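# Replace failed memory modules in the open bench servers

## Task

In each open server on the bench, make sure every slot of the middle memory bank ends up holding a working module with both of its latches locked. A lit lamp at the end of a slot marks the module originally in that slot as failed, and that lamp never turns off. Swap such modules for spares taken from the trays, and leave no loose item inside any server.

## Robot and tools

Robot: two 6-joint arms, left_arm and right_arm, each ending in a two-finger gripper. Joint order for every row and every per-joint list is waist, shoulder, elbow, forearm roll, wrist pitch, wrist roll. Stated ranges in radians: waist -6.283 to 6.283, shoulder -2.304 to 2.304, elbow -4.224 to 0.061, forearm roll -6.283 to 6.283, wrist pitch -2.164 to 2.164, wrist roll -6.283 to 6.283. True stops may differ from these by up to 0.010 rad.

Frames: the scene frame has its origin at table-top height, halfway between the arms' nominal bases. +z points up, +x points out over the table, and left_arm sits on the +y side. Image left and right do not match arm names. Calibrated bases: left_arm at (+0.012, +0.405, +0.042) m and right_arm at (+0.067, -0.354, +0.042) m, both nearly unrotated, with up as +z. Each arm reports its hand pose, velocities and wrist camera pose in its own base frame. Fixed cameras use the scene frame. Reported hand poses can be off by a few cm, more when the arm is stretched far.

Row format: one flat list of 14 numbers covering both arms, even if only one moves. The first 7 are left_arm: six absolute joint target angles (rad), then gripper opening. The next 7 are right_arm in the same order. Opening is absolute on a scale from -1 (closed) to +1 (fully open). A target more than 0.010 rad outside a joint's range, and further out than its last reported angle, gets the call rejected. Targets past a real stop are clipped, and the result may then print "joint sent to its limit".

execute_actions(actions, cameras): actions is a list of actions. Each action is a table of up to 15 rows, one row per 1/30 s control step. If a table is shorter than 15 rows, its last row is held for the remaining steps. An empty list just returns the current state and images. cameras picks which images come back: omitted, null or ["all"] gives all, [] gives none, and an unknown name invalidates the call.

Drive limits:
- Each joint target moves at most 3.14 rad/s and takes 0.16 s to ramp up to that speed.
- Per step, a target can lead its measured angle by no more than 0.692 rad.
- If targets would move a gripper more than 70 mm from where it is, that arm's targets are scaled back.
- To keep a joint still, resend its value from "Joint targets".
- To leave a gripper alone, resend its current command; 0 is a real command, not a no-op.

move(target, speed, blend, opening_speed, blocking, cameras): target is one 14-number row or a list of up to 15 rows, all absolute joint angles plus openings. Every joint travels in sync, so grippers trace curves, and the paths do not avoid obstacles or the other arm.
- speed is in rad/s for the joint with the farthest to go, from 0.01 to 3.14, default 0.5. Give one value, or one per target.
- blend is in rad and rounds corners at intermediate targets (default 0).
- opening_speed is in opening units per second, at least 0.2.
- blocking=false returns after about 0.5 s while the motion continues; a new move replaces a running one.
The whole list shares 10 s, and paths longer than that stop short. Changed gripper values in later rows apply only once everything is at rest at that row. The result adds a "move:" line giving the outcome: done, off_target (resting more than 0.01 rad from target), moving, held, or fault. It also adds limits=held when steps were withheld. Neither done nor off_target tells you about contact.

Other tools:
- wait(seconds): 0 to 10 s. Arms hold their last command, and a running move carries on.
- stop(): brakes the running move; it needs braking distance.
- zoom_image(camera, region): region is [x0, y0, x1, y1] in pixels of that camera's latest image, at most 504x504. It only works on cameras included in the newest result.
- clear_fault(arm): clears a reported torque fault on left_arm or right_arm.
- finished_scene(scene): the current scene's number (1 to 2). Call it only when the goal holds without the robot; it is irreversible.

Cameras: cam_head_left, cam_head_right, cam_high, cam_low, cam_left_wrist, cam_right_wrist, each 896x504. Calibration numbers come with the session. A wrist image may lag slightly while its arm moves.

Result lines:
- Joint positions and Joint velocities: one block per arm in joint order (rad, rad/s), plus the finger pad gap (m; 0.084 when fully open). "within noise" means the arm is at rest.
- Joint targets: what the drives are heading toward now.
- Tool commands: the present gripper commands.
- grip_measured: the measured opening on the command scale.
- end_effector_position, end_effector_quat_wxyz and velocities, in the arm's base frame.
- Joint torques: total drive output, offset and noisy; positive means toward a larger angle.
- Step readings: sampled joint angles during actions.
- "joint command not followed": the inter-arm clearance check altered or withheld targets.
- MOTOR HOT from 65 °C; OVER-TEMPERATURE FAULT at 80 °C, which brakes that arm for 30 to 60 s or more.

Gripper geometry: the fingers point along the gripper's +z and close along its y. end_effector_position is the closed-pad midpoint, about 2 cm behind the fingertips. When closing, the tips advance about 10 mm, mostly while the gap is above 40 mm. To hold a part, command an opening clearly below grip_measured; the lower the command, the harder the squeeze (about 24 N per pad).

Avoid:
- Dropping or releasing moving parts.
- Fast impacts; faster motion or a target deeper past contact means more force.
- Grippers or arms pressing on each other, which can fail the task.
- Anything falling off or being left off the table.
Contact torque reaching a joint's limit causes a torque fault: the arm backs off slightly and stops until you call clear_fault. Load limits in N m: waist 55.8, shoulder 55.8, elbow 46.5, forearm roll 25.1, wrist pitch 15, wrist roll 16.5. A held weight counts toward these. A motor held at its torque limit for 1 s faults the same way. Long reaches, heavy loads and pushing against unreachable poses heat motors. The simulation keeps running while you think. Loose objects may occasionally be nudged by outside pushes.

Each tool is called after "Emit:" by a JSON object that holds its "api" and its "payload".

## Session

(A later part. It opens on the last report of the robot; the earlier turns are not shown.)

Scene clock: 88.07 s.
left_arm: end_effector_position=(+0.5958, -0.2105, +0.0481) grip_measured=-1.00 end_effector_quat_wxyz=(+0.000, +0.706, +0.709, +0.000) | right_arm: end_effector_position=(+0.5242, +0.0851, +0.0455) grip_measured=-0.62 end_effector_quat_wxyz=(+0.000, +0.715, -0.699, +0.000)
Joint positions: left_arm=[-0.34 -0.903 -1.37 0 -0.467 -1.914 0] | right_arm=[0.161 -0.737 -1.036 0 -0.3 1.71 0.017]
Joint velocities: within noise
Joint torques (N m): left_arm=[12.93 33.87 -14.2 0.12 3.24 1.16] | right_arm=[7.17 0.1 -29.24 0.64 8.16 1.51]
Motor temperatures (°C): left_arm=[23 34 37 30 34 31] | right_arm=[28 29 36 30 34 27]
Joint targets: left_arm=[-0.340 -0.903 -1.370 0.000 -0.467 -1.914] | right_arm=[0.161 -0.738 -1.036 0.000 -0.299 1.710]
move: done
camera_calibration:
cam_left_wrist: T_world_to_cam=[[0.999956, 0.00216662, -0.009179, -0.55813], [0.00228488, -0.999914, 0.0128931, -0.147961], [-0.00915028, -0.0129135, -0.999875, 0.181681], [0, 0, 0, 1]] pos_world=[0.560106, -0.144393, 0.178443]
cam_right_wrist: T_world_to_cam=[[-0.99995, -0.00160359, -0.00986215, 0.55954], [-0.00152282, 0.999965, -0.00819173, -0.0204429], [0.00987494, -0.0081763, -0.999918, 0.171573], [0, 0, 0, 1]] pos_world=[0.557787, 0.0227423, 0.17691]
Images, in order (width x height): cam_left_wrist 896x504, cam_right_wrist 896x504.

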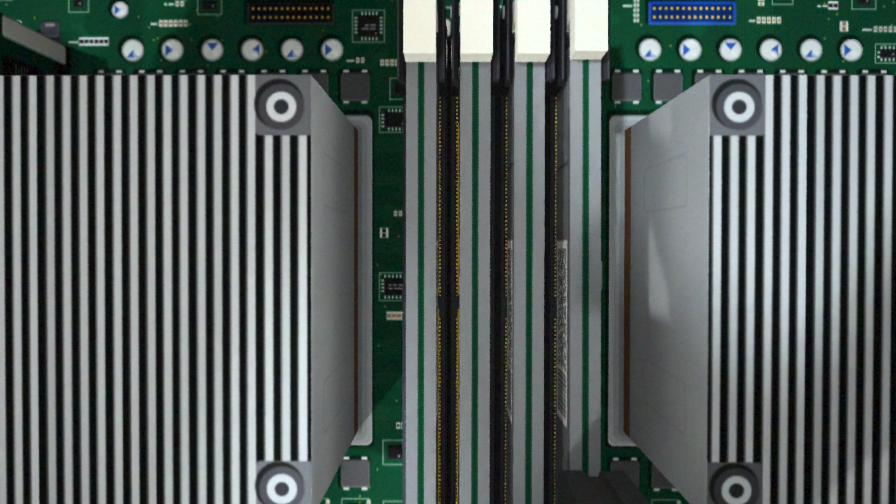

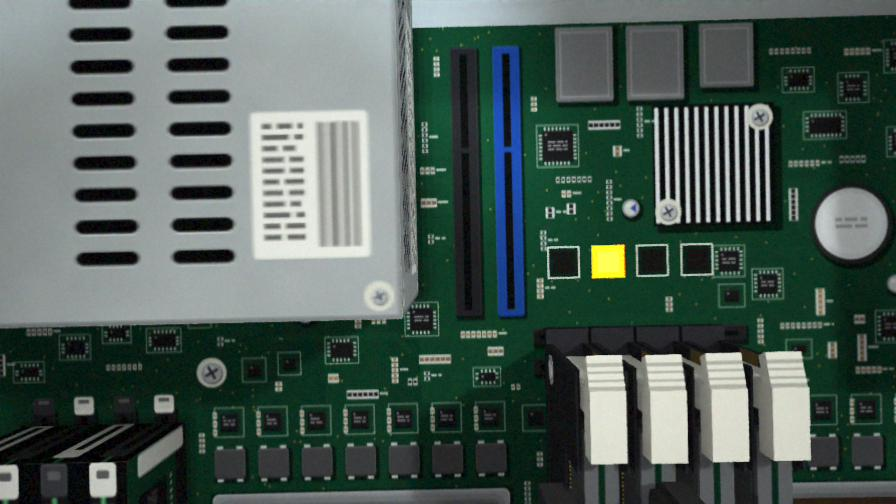

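Emit:
{"api": "move", "payload": {"target": [[-0.3396, -0.9032, -1.3698, 0.0, -0.4667, -1.9144, -1.0, 0.1609, -0.7273, -1.0343, 0.0, -0.307, 1.7097, -0.59], [-0.3396, -0.90425, -1.37009, 0.0, -0.46586, -1.9144, -1.0, 0.1603, -0.7305, -1.0406, 0.0, -0.3101, 1.7091, -0.59]], "speed": 0.04, "cameras": ["cam_left_wrist", "cam_right_wrist"]}}

Emit:
{"api": "zoom_image", "payload": {"camera": "cam_right_wrist", "region": [520, 380, 760, 504]}}

Emit:
{"api": "zoom_image", "payload": {"camera": "cam_left_wrist", "region": [380, 380, 640, 504]}}

Scene clock: 93.30 s.
left_arm: end_effector_position=(+0.5957, -0.2105, +0.0474) grip_measured=-1.00 end_effector_quat_wxyz=(+0.000, +0.706, +0.709, +0.000) | right_arm: end_effector_position=(+0.5259, +0.0851, +0.0501) grip_measured=-0.63 end_effector_quat_wxyz=(+0.000, +0.715, -0.699, +0.000) end_effector_velocity=(+0.002, +0.000, +0.001) end_effector_angular_velocity=(+0.000, -0.003, +0.003)
Joint positions: left_arm=[-0.34 -0.904 -1.37 0 -0.466 -1.914 0] | right_arm=[0.16 -0.73 -1.04 0 -0.311 1.709 0.016]
Joint velocities: left_arm=[within noise] | right_arm=[0 0 -0.003 -0.002 0 -0.002 -0.001]
Joint torques (N m): left_arm=[12.01 28.55 -12.95 1.24 3.18 1.04] | right_arm=[-11.07 35.45 -59.93 -1.09 7.06 -1.43]
Motor temperatures (°C): left_arm=[23 34 36 30 34 31] | right_arm=[28 29 36 30 36 27]
Joint targets: left_arm=[-0.340 -0.904 -1.370 0.000 -0.466 -1.914] | right_arm=[0.160 -0.731 -1.041 0.000 -0.310 1.709]
move: done
camera_calibration:
cam_left_wrist: T_world_to_cam=[[0.999954, 0.00216432, -0.00937899, -0.558001], [0.00228516, -0.999914, 0.0128926, -0.147952], [-0.00935028, -0.0129134, -0.999873, 0.181093], [0, 0, 0, 1]] pos_world=[0.560006, -0.144393, 0.177744]
cam_right_wrist: T_world_to_cam=[[-0.999959, -0.00151559, -0.00896093, 0.561125], [-0.00144042, 0.999964, -0.00838922, -0.0204129], [0.00897332, -0.00837597, -0.999925, 0.176666], [0, 0, 0, 1]] pos_world=[0.559488, 0.0227423, 0.181509]
Images, in order (width x height): cam_left_wrist 896x504, cam_right_wrist 896x504.

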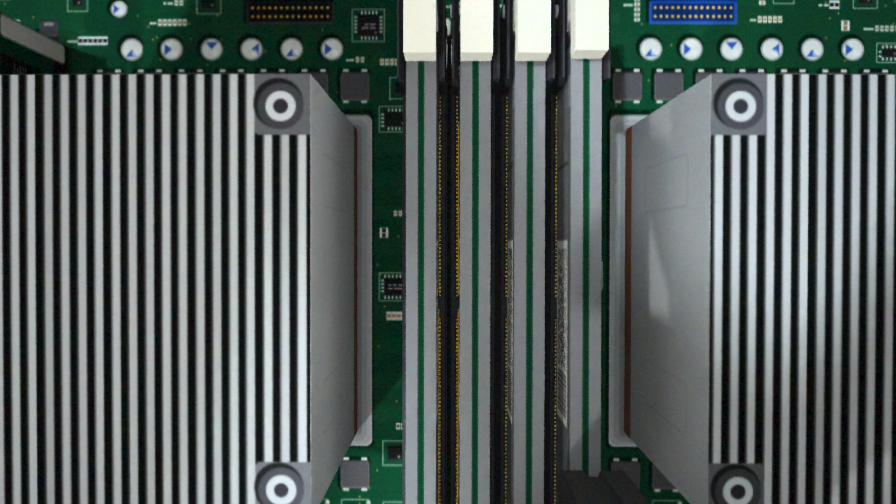

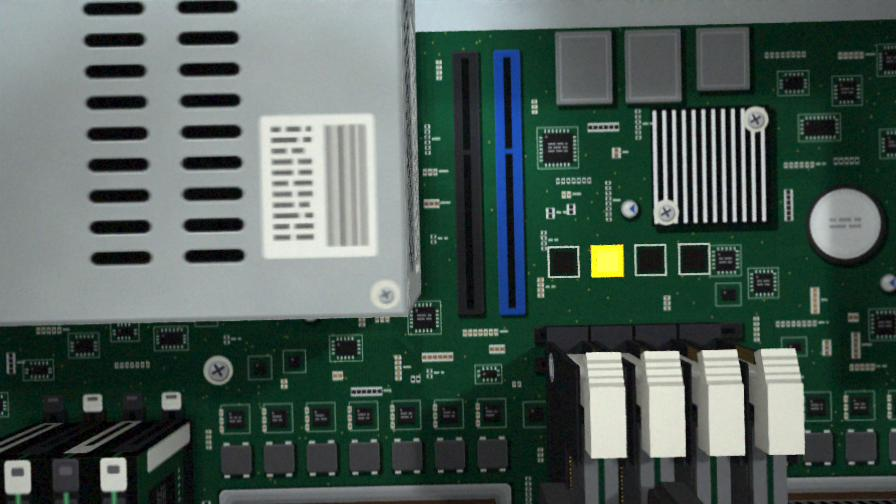

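Scaled by 2.100 from the camera's 896x504 image, which has a finer 1280x720 frame.

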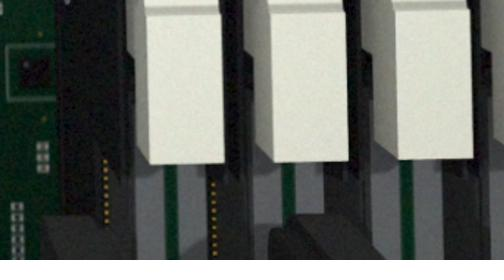

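Scaled by 1.938 from the camera's 896x504 image, which has a finer 1280x720 frame.

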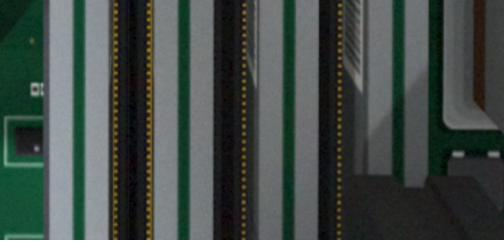

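Emit:
{"api": "move", "payload": {"target": [-0.3396, -0.90605, -1.37051, 0.0, -0.46448, -1.9144, -1.0, 0.16013, -0.73827, -1.04408, 0.0, -0.30581, 1.70893, -0.59], "speed": 0.04, "cameras": ["cam_left_wrist", "cam_right_wrist"]}}

Emit:
{"api": "zoom_image", "payload": {"camera": "cam_right_wrist", "region": [560, 430, 760, 504]}}

Emit:
{"api": "zoom_image", "payload": {"camera": "cam_left_wrist", "region": [380, 380, 640, 504]}}

Scene clock: 96.47 s.
left_arm: end_effector_position=(+0.5958, -0.2105, +0.0465) grip_measured=-1.00 end_effector_quat_wxyz=(+0.000, +0.706, +0.709, +0.000) | right_arm: end_effector_position=(+0.5260, +0.0850, +0.0469) grip_measured=-0.64 end_effector_quat_wxyz=(+0.002, +0.715, -0.699, -0.001) end_effector_velocity=(+0.000, -0.001, -0.001) end_effector_angular_velocity=(+0.000, +0.000, -0.001)
Joint positions: left_arm=[-0.34 -0.906 -1.371 0 -0.465 -1.914 0] | right_arm=[0.16 -0.738 -1.044 0 -0.309 1.709 0.016]
Joint velocities: left_arm=[within noise] | right_arm=[-0.001 -0.001 0 0 0.002 0 -0.001]
Joint torques (N m): left_arm=[11.44 24.21 -11.43 1.97 3.86 1.09] | right_arm=[-11.79 32 -61.37 -2.2 11.63 -1.5]
Motor temperatures (°C): left_arm=[23 34 36 30 34 31] | right_arm=[28 29 37 30 37 27]
Joint targets: left_arm=[-0.340 -0.906 -1.371 0.000 -0.464 -1.914] | right_arm=[0.160 -0.738 -1.044 0.000 -0.306 1.709]
move: done
camera_calibration:
cam_left_wrist: T_world_to_cam=[[0.999955, 0.00216536, -0.00927899, -0.558127], [0.00228491, -0.999914, 0.0128928, -0.14794], [-0.00925028, -0.0129134, -0.999874, 0.180138], [0, 0, 0, 1]] pos_world=[0.560106, -0.144393, 0.176843]
cam_right_wrist: T_world_to_cam=[[-0.999979, -0.00154808, -0.00626076, 0.561127], [-0.00149305, 0.99996, -0.00878524, -0.0202398], [0.00627411, -0.00877571, -0.999942, 0.174884], [0, 0, 0, 1]] pos_world=[0.559988, 0.0226424, 0.178209]
Images, in order (width x height): cam_left_wrist 896x504, cam_right_wrist 896x504.

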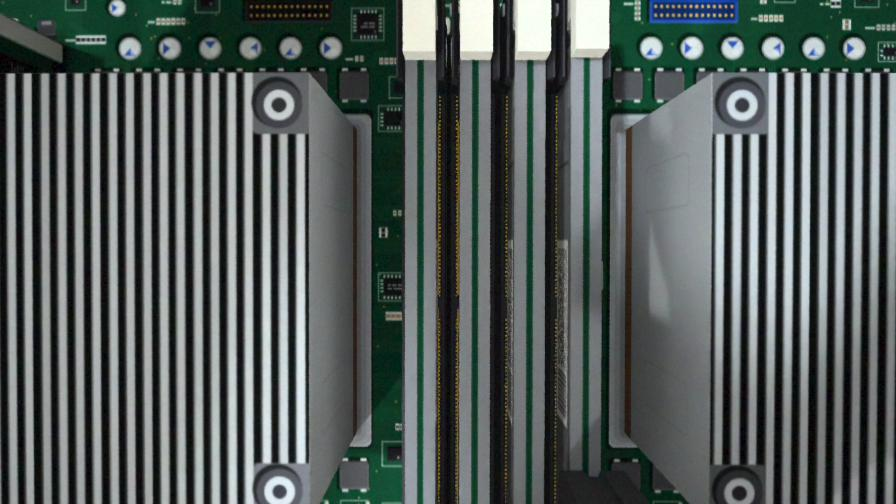

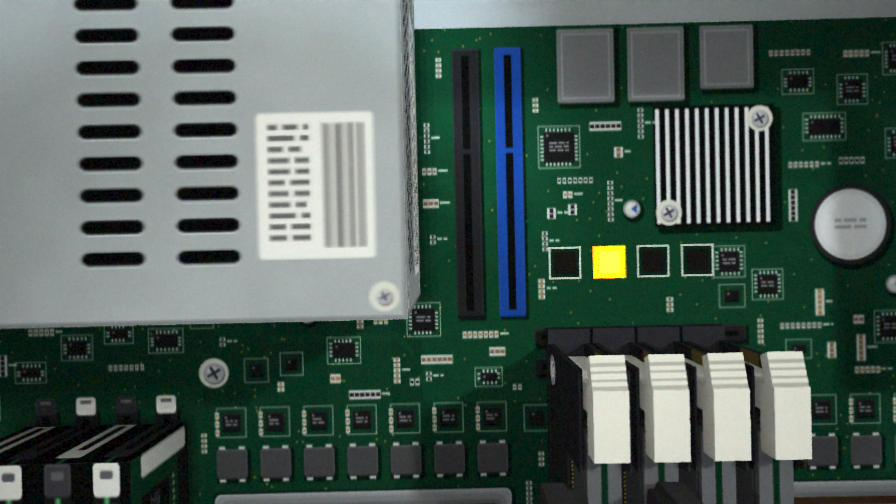

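Scaled by 2.520 from the camera's 896x504 image, which has a finer 1280x720 frame.

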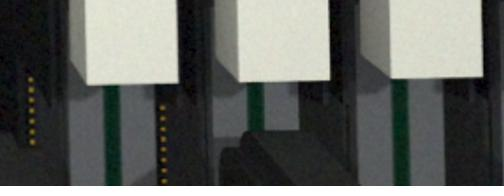

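Scaled by 1.938 from the camera's 896x504 image, which has a finer 1280x720 frame.

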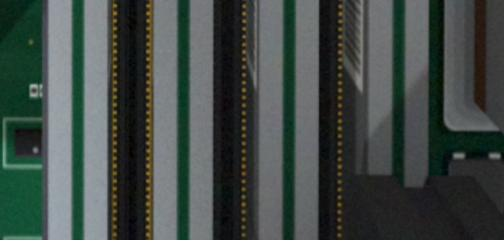

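Emit:
{"api": "zoom_image", "payload": {"camera": "cam_right_wrist", "region": [480, 420, 640, 504]}}

Emit:
{"api": "zoom_image", "payload": {"camera": "cam_head_right", "region": [570, 220, 660, 300]}}

Emit:
{"api": "zoom_image", "payload": {"camera": "cam_high", "region": [300, 140, 420, 240]}}

Scaled by 3.150 from the camera's 896x504 image, which has a finer 1280x720 frame.

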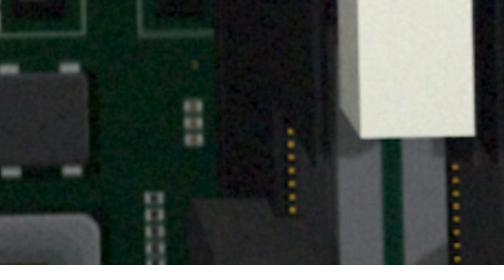

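This scene's latest camera images include none from cam_head_right. They are from: cam_left_wrist, cam_right_wrist. cam_head_right's image comes with the result of a call that names it in "cameras".

This scene's latest camera images include none from cam_high. They are from: cam_left_wrist, cam_right_wrist. cam_high's image comes with the result of a call that names it in "cameras".

Emit:
{"api": "wait", "payload": {"seconds": 0}}

Emit:
{"api": "zoom_image", "payload": {"camera": "cam_head_right", "region": [570, 220, 660, 300]}}

Emit:
{"api": "zoom_image", "payload": {"camera": "cam_head_left", "region": [550, 220, 650, 310]}}

Emit:
{"api": "zoom_image", "payload": {"camera": "cam_high", "region": [300, 130, 420, 240]}}

Emit:
{"api": "zoom_image", "payload": {"camera": "cam_low", "region": [320, 190, 460, 290]}}

Scene clock: 101.73 s.
left_arm: end_effector_position=(+0.5958, -0.2105, +0.0464) grip_measured=-1.00 end_effector_quat_wxyz=(+0.000, +0.706, +0.709, +0.000) | right_arm: end_effector_position=(+0.5261, +0.0850, +0.0469) grip_measured=-0.64 end_effector_quat_wxyz=(+0.001, +0.715, -0.699, -0.001)
Joint positions: left_arm=[-0.34 -0.906 -1.371 0 -0.464 -1.914 0] | right_arm=[0.16 -0.738 -1.044 0 -0.309 1.709 0.016]
Joint velocities: within noise
Joint torques (N m): left_arm=[11.02 23.55 -3.53 2.4 4.01 1] | right_arm=[-10.47 31.8 -59.23 -3.22 11.62 -1.34]
Motor temperatures (°C): left_arm=[23 34 36 30 34 31] | right_arm=[28 29 38 30 40 27]
Joint targets: left_arm=[-0.340 -0.906 -1.371 0.000 -0.464 -1.914] | right_arm=[0.160 -0.738 -1.044 0.000 -0.306 1.709]
Tool commands: left_gripper/opening=-1.0 right_gripper/opening=-0.59
camera_calibration:
cam_left_wrist: T_world_to_cam=[[0.999956, 0.00216662, -0.009179, -0.558146], [0.00228488, -0.999914, 0.0128931, -0.147939], [-0.00915028, -0.0129135, -0.999875, 0.179982], [0, 0, 0, 1]] pos_world=[0.560106, -0.144393, 0.176743]
cam_right_wrist: T_world_to_cam=[[-0.999978, -0.00154595, -0.00646073, 0.561262], [-0.00148916, 0.99996, -0.00878554, -0.0202417], [0.00647406, -0.00877572, -0.999941, 0.174771], [0, 0, 0, 1]] pos_world=[0.560088, 0.0226424, 0.178209]

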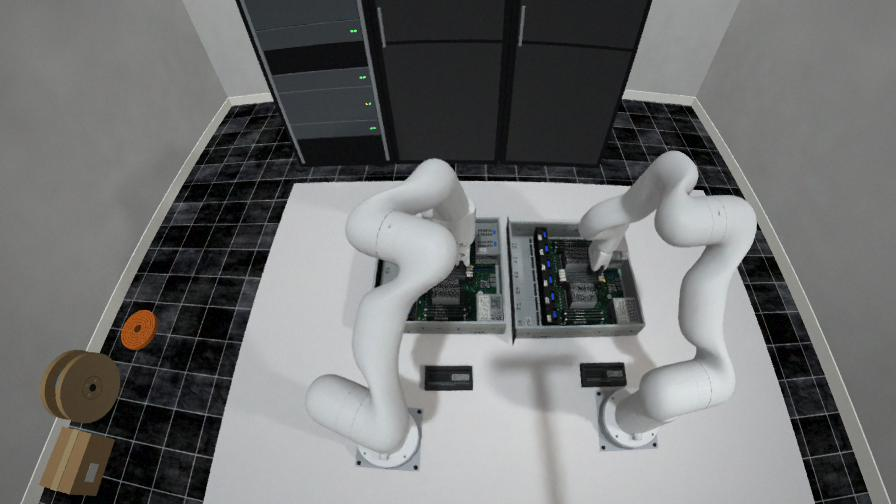

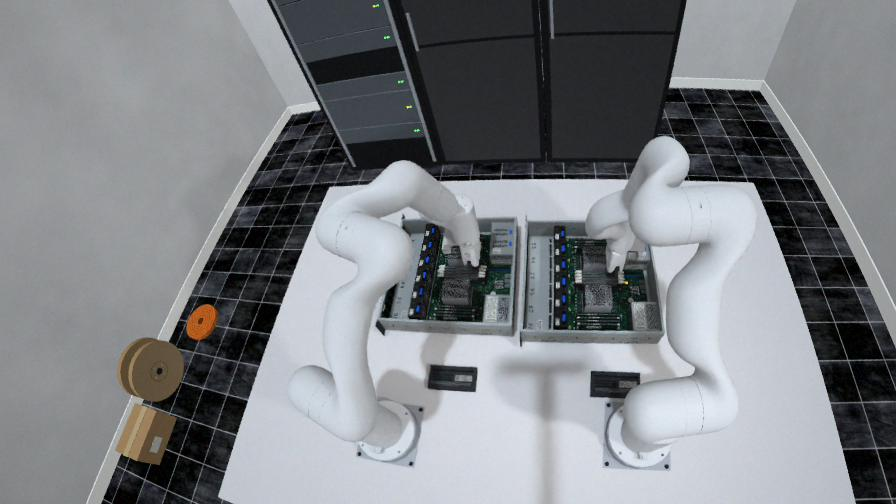

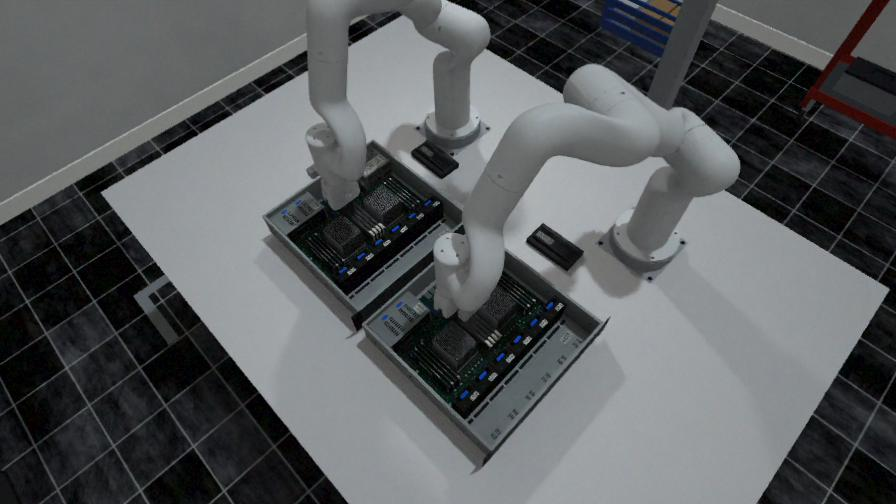

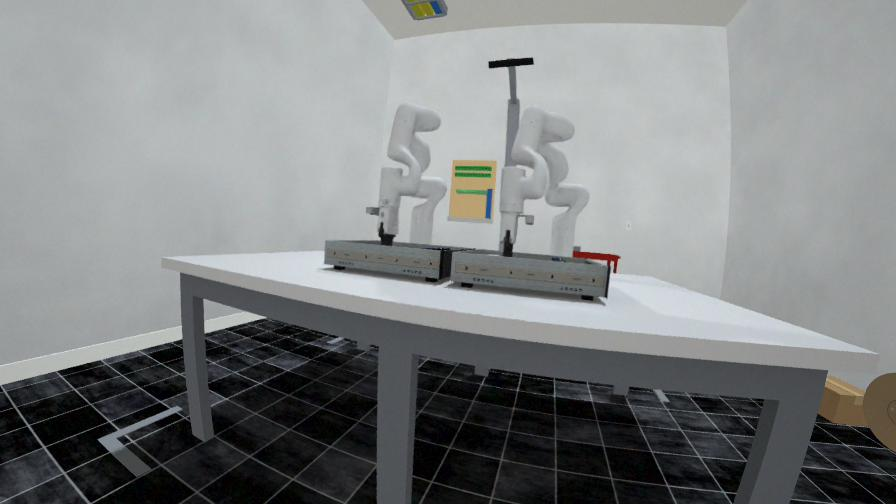

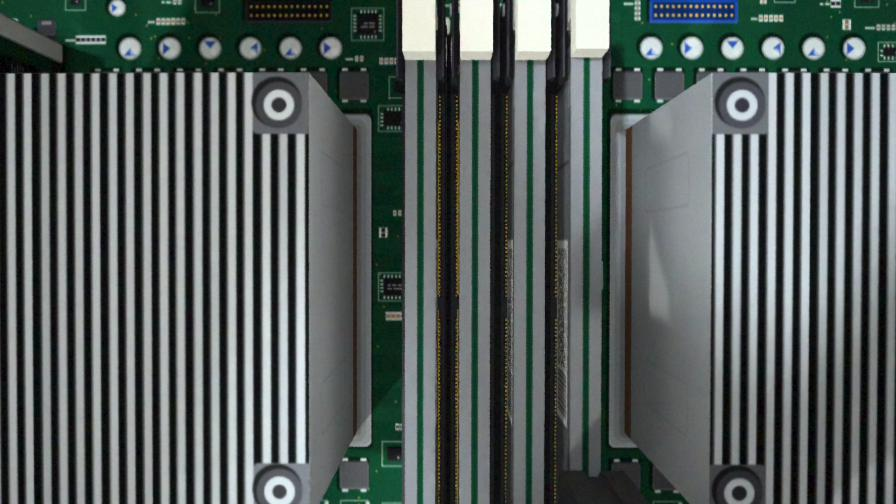

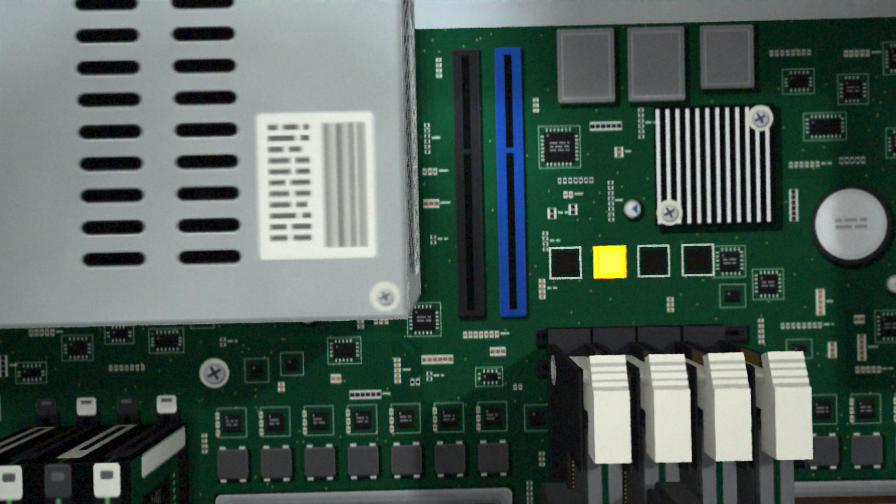

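Scaled by 5.600 from the camera's 896x504 image, which has a finer 1280x720 frame.

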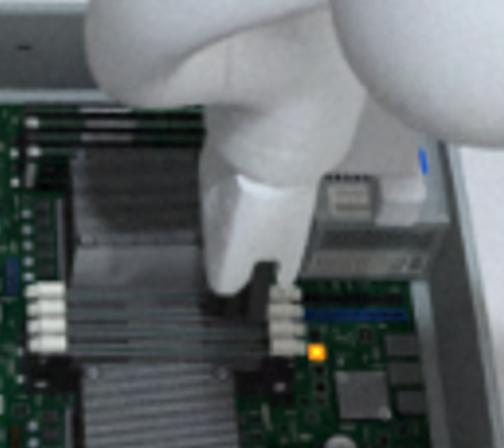

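Scaled by 5.040 from the camera's 896x504 image, which has a finer 1280x720 frame.

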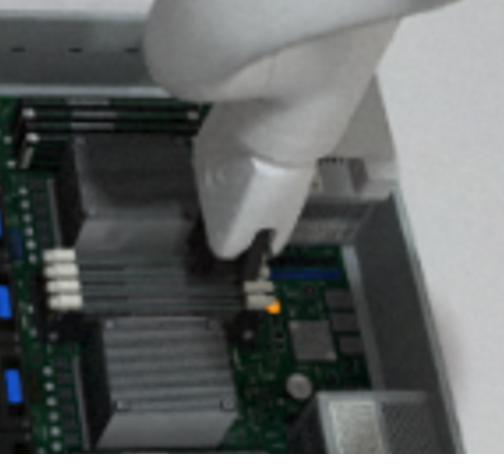

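Scaled by 4.200 from the camera's 896x504 image, which has a finer 1280x720 frame.

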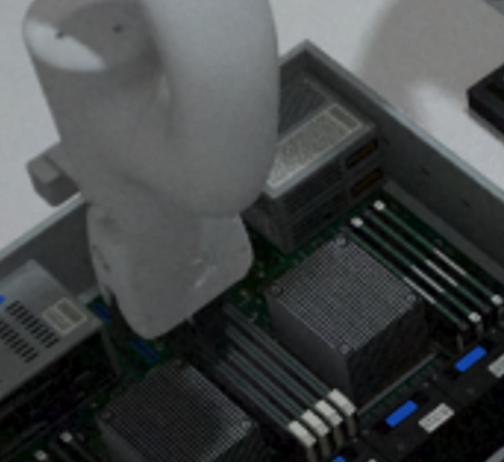

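Scaled by 3.600 from the camera's 896x504 image, which has a finer 1280x720 frame.

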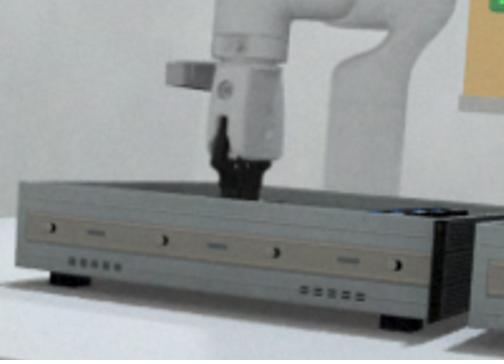

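Emit:
{"api": "move", "payload": {"target": [-0.3396, -0.90605, -1.37051, 0.0, -0.46448, -1.9144, -1.0, 0.1609, -0.7346, -1.0357, 0.0, -0.3011, 1.7097, -0.59], "speed": 0.04, "cameras": ["cam_right_wrist"]}}

Scene clock: 106.37 s.
left_arm: end_effector_position=(+0.5958, -0.2105, +0.0464) grip_measured=-1.00 end_effector_quat_wxyz=(+0.000, +0.706, +0.709, +0.000) | right_arm: end_effector_position=(+0.5244, +0.0851, +0.0466) grip_measured=-0.62 end_effector_quat_wxyz=(+0.000, +0.715, -0.699, +0.000) end_effector_velocity=(-0.001, +0.001, +0.000) end_effector_angular_velocity=(-0.001, +0.002, +0.002)
Joint positions: left_arm=[-0.34 -0.906 -1.371 0 -0.464 -1.914 0] | right_arm=[0.161 -0.735 -1.036 0 -0.301 1.71 0.017]
Joint velocities: left_arm=[within noise] | right_arm=[0.002 0 0.002 -0.001 -0.001 0.001 0.001]
Joint torques (N m): left_arm=[11.1 23.87 -2.48 2.08 4 0.96] | right_arm=[8.78 60.03 -22.47 -3.06 4.94 1.52]
Motor temperatures (°C): left_arm=[23 34 36 30 34 31] | right_arm=[28 29 39 30 43 27]
Joint targets: left_arm=[-0.340 -0.906 -1.371 0.000 -0.464 -1.914] | right_arm=[0.161 -0.735 -1.036 0.000 -0.301 1.710]
move: done
camera_calibration:
cam_right_wrist: T_world_to_cam=[[-0.999942, -0.00149348, -0.010661, 0.559788], [-0.00140724, 0.999966, -0.00809166, -0.0204152], [0.0106727, -0.00807619, -0.99991, 0.172323], [0, 0, 0, 1]] pos_world=[0.557887, 0.0226423, 0.17811]
Images, in order (width x height): cam_right_wrist 896x504.

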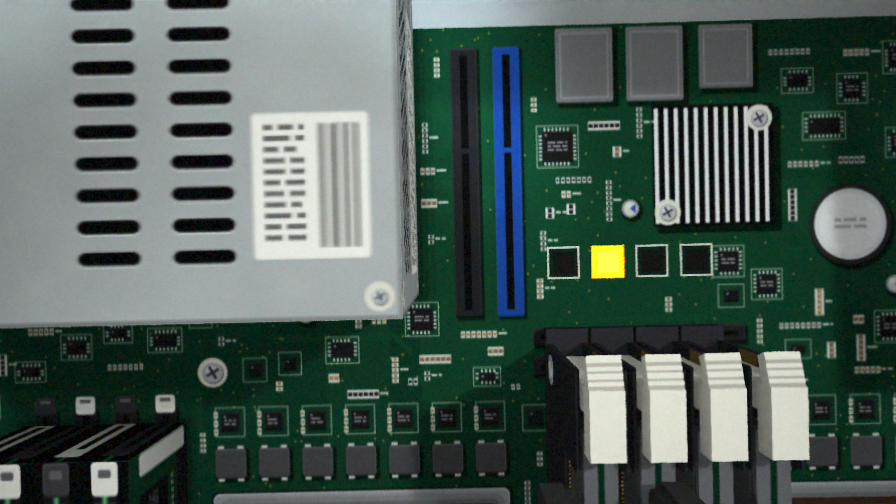

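Emit:
{"api": "move", "payload": {"target": [[-0.3396, -0.90677, -1.37068, 0.0, -0.46393, -1.9144, -1.0, 0.1609, -0.6926, -1.0273, 0.0, -0.3346, 1.7097, -0.59], [-0.3396, -0.90749, -1.37084, 0.0, -0.46338, -1.9144, -1.0, 0.164, -0.6784, -0.9988, 0.0, -0.3204, 1.7128, -1.0]], "speed": 0.08, "cameras": ["cam_left_wrist", "cam_right_wrist"]}}

Emit:
{"api": "zoom_image", "payload": {"camera": "cam_left_wrist", "region": [380, 380, 640, 504]}}

Emit:
{"api": "zoom_image", "payload": {"camera": "cam_right_wrist", "region": [520, 380, 760, 504]}}

Scene clock: 111.17 s.
left_arm: end_effector_position=(+0.5958, -0.2105, +0.0457) grip_measured=-1.00 end_effector_quat_wxyz=(+0.000, +0.706, +0.709, +0.000) | right_arm: end_effector_position=(+0.5143, +0.0851, +0.0661) grip_measured=-1.00 end_effector_quat_wxyz=(+0.000, +0.715, -0.699, +0.000)
Joint positions: left_arm=[-0.34 -0.907 -1.371 0 -0.463 -1.914 0] | right_arm=[0.164 -0.678 -0.999 0 -0.32 1.713 0]
Joint velocities: within noise
Joint torques (N m): left_arm=[10.52 21.32 -10.87 1.69 4.28 0.96] | right_arm=[8.98 52.88 -10.53 0.64 1.83 1.66]
Motor temperatures (°C): left_arm=[23 34 36 30 34 31] | right_arm=[28 30 39 30 42 27]
Joint targets: left_arm=[-0.340 -0.907 -1.371 0.000 -0.463 -1.914] | right_arm=[0.164 -0.678 -0.999 0.000 -0.320 1.713]
move: done
camera_calibration:
cam_left_wrist: T_world_to_cam=[[0.999956, 0.00216715, -0.00907923, -0.55817], [0.00228503, -0.999913, 0.0129933, -0.147947], [-0.00905028, -0.0130134, -0.999874, 0.179211], [0, 0, 0, 1]] pos_world=[0.560106, -0.144393, 0.176043]
cam_right_wrist: T_world_to_cam=[[-0.999948, -0.00160132, -0.0100621, 0.549782], [-0.00151892, 0.999965, -0.00819204, -0.0202914], [0.0100749, -0.00817633, -0.999916, 0.19216], [0, 0, 0, 1]] pos_world=[0.547787, 0.0227423, 0.19751]
Images, in order (width x height): cam_left_wrist 896x504, cam_right_wrist 896x504.

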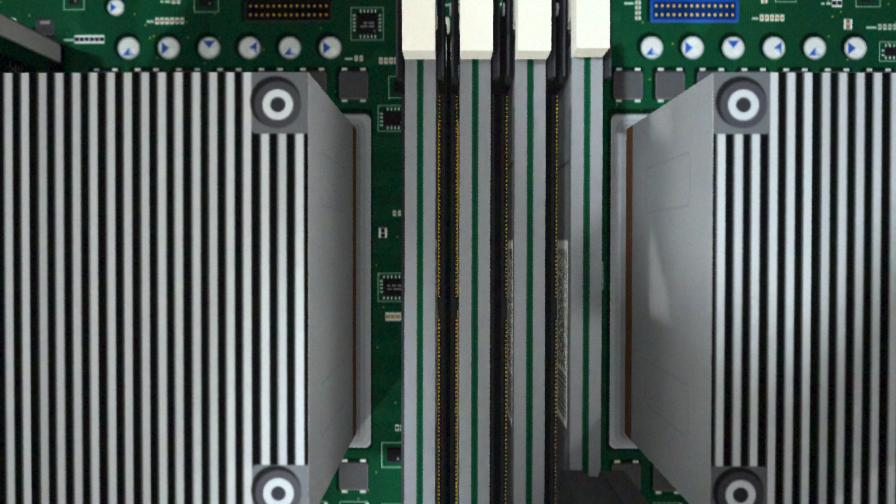

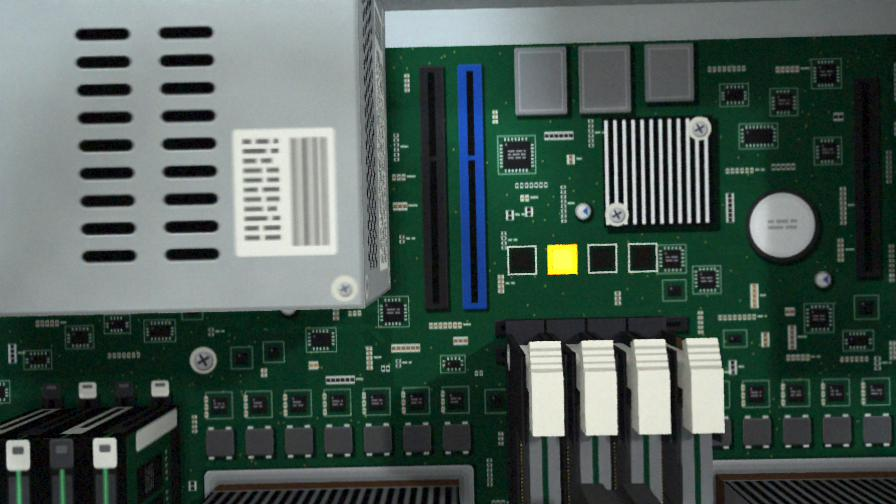

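Scaled by 1.938 from the camera's 896x504 image, which has a finer 1280x720 frame.

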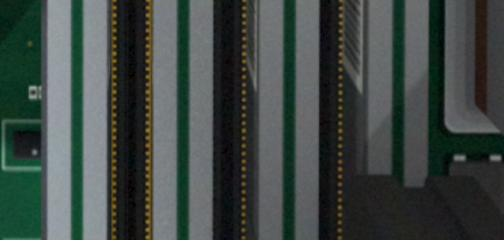

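Scaled by 2.100 from the camera's 896x504 image, which has a finer 1280x720 frame.

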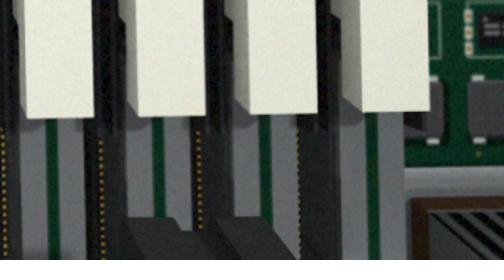

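Emit:
{"api": "move", "payload": {"target": [[-0.3396, -0.90893, -1.37118, 0.0, -0.46227, -1.9144, -1.0, 0.16418, -0.71655, -1.00394, 0.0, -0.28739, 1.71298, -1.0], [-0.3396, -0.91037, -1.37151, 0.0, -0.46117, -1.9144, -1.0, 0.1489, -0.71506, -1.00102, 0.0, -0.28596, 1.6977, -1.0]], "speed": [0.06, 0.03], "cameras": ["cam_left_wrist", "cam_right_wrist"]}}

Emit:
{"api": "zoom_image", "payload": {"camera": "cam_left_wrist", "region": [380, 380, 640, 504]}}

Emit:
{"api": "zoom_image", "payload": {"camera": "cam_right_wrist", "region": [520, 340, 760, 504]}}

Scene clock: 114.53 s.
left_arm: end_effector_position=(+0.5963, -0.2106, +0.0450) grip_measured=-1.00 end_effector_quat_wxyz=(+0.001, +0.706, +0.709, +0.000) | right_arm: end_effector_position=(+0.5140, +0.0771, +0.0476) grip_measured=-1.00 end_effector_quat_wxyz=(+0.000, +0.715, -0.699, +0.000)
Joint positions: left_arm=[-0.339 -0.909 -1.372 0 -0.461 -1.914 0] | right_arm=[0.149 -0.715 -1.001 0 -0.286 1.698 0]
Joint velocities: within noise
Joint torques (N m): left_arm=[-12.99 2.81 -4.67 0.32 4.61 0.77] | right_arm=[-12.98 53.77 -8.77 1.02 1.66 -1.77]
Motor temperatures (°C): left_arm=[23 34 36 30 34 31] | right_arm=[28 30 38 30 41 27]
Joint targets: left_arm=[-0.340 -0.910 -1.372 0.000 -0.461 -1.914] | right_arm=[0.149 -0.715 -1.001 0.000 -0.286 1.698]
move: done
camera_calibration:
cam_left_wrist: T_world_to_cam=[[0.999966, 0.00227896, -0.00788153, -0.558676], [0.00238441, -0.999907, 0.0133959, -0.148163], [-0.00785027, -0.0134142, -0.999879, 0.177679], [0, 0, 0, 1]] pos_world=[0.560405, -0.144493, 0.175239]
cam_right_wrist: T_world_to_cam=[[-0.999949, -0.00150247, -0.009961, 0.549365], [-0.00142091, 0.999965, -0.00819066, -0.0124975], [0.00997296, -0.00817609, -0.999917, 0.173655], [0, 0, 0, 1]] pos_world=[0.547587, 0.0147423, 0.17901]
Images, in order (width x height): cam_left_wrist 896x504, cam_right_wrist 896x504.

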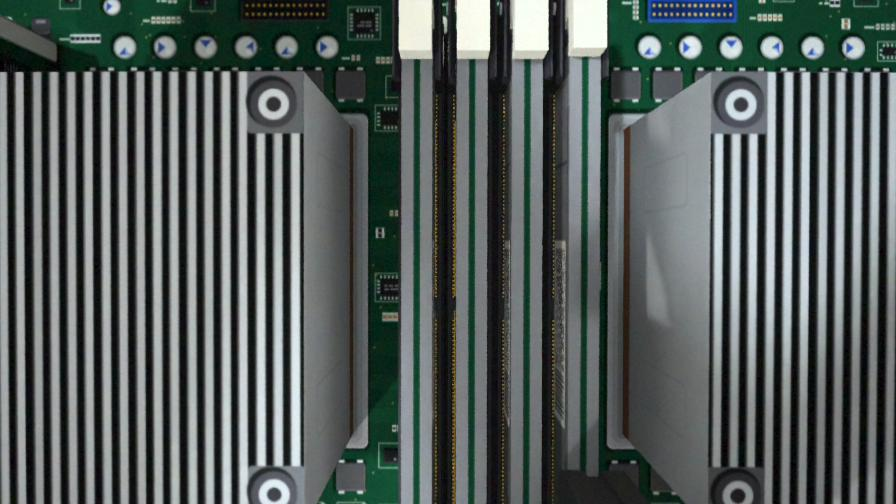

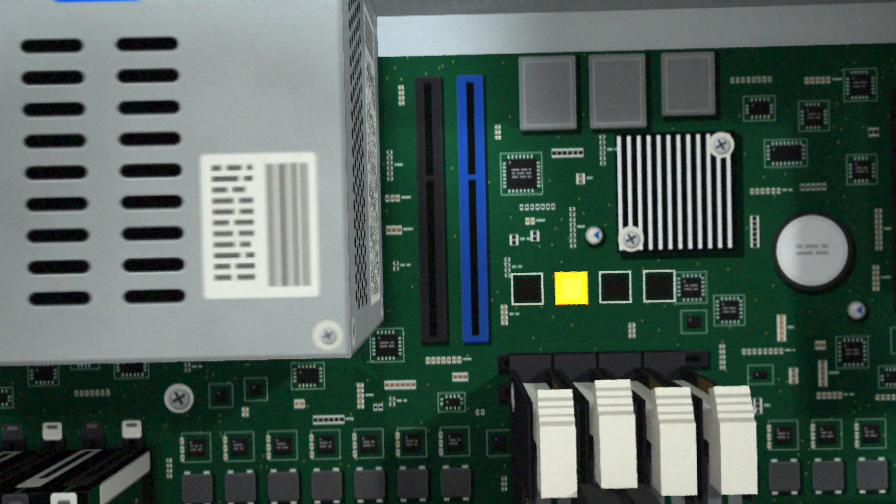

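Scaled by 1.938 from the camera's 896x504 image, which has a finer 1280x720 frame.

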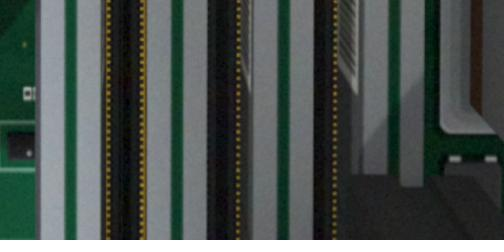

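Scaled by 2.100 from the camera's 896x504 image, which has a finer 1280x720 frame.

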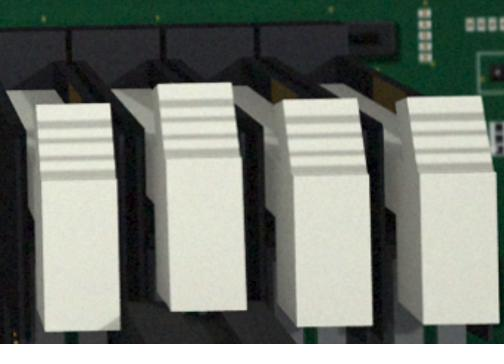

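Emit:
{"api": "move", "payload": {"target": [[-0.3396, -0.905, -1.3702, 0.0, -0.4653, -1.9144, -1.0, 0.13422, -0.71362, -0.99821, 0.0, -0.2846, 1.68302, -1.0], [-0.3396, -0.8888, -1.3665, 0.0, -0.4777, -1.9144, -1.0, 0.12138, -0.71237, -0.99576, 0.0, -0.28339, 1.67018, -1.0]], "speed": [0.03, 0.03], "cameras": ["cam_left_wrist", "cam_right_wrist"]}}

Emit:
{"api": "zoom_image", "payload": {"camera": "cam_right_wrist", "region": [520, 340, 760, 504]}}

Emit:
{"api": "zoom_image", "payload": {"camera": "cam_left_wrist", "region": [380, 380, 640, 504]}}

Scene clock: 116.80 s.
left_arm: end_effector_position=(+0.5957, -0.2105, +0.0559) grip_measured=-1.00 end_effector_quat_wxyz=(+0.000, +0.706, +0.708, +0.000) | right_arm: end_effector_position=(+0.5143, +0.0644, +0.0480) grip_measured=-1.00 end_effector_quat_wxyz=(+0.000, +0.716, -0.698, +0.000)
Joint positions: left_arm=[-0.34 -0.889 -1.367 0 -0.478 -1.914 0] | right_arm=[0.125 -0.712 -0.996 0 -0.283 1.67 0]
Joint velocities: within noise
Joint torques (N m): left_arm=[9.65 76.13 -9.4 -0.76 -3.36 0.83] | right_arm=[-42.87 -0.44 20.62 -6.28 4.42 -2.21]
Motor temperatures (°C): left_arm=[23 34 36 30 34 31] | right_arm=[28 30 38 30 41 27]
Joint targets: left_arm=[-0.340 -0.889 -1.367 0.000 -0.478 -1.914] | right_arm=[0.121 -0.712 -0.996 0.000 -0.283 1.670]
move: done
camera_calibration:
cam_left_wrist: T_world_to_cam=[[0.999955, 0.00206538, -0.00927773, -0.557953], [0.00218492, -0.999914, 0.012893, -0.148106], [-0.00925031, -0.0129127, -0.999874, 0.189634], [0, 0, 0, 1]] pos_world=[0.560006, -0.144493, 0.186343]
cam_right_wrist: T_world_to_cam=[[-0.999931, -0.0045918, -0.0107979, 0.549885], [-0.0045052, 0.999958, -0.00803107, 0.00176918], [0.0108343, -0.00798187, -0.999909, 0.173574], [0, 0, 0, 1]] pos_world=[0.547975, 0.00214131, 0.17951]
Images, in order (width x height): cam_left_wrist 896x504, cam_right_wrist 896x504.

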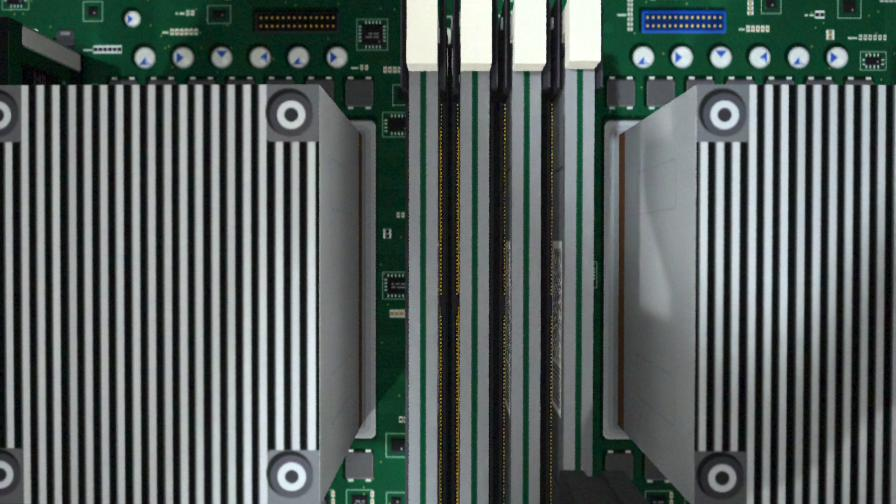

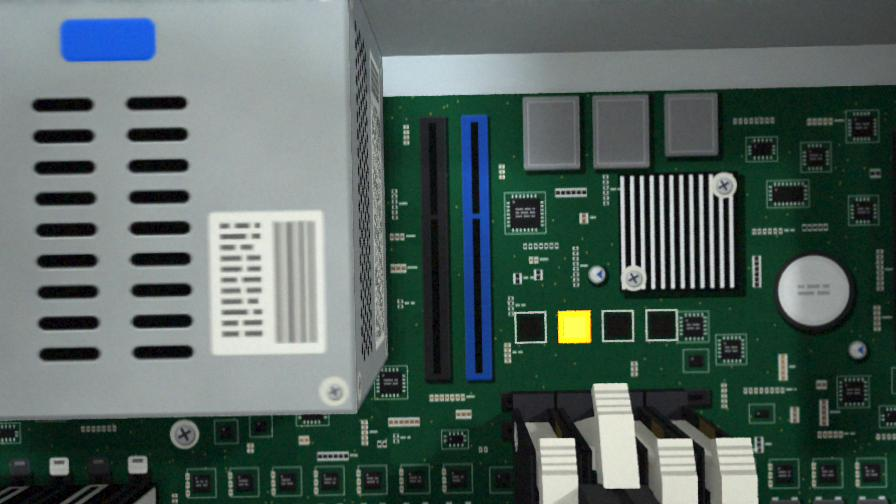

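Scaled by 2.100 from the camera's 896x504 image, which has a finer 1280x720 frame.

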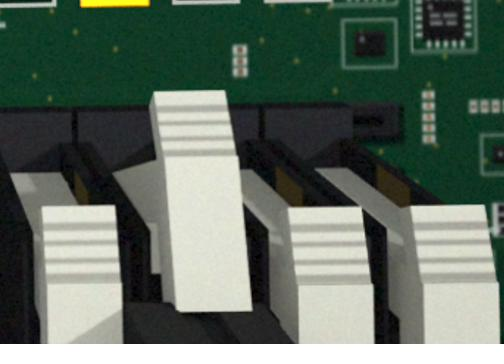

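Scaled by 1.938 from the camera's 896x504 image, which has a finer 1280x720 frame.

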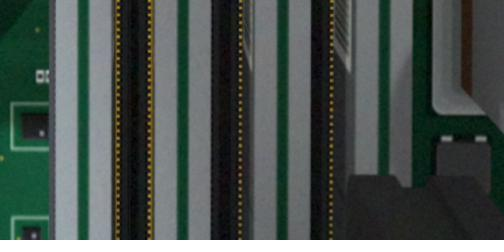

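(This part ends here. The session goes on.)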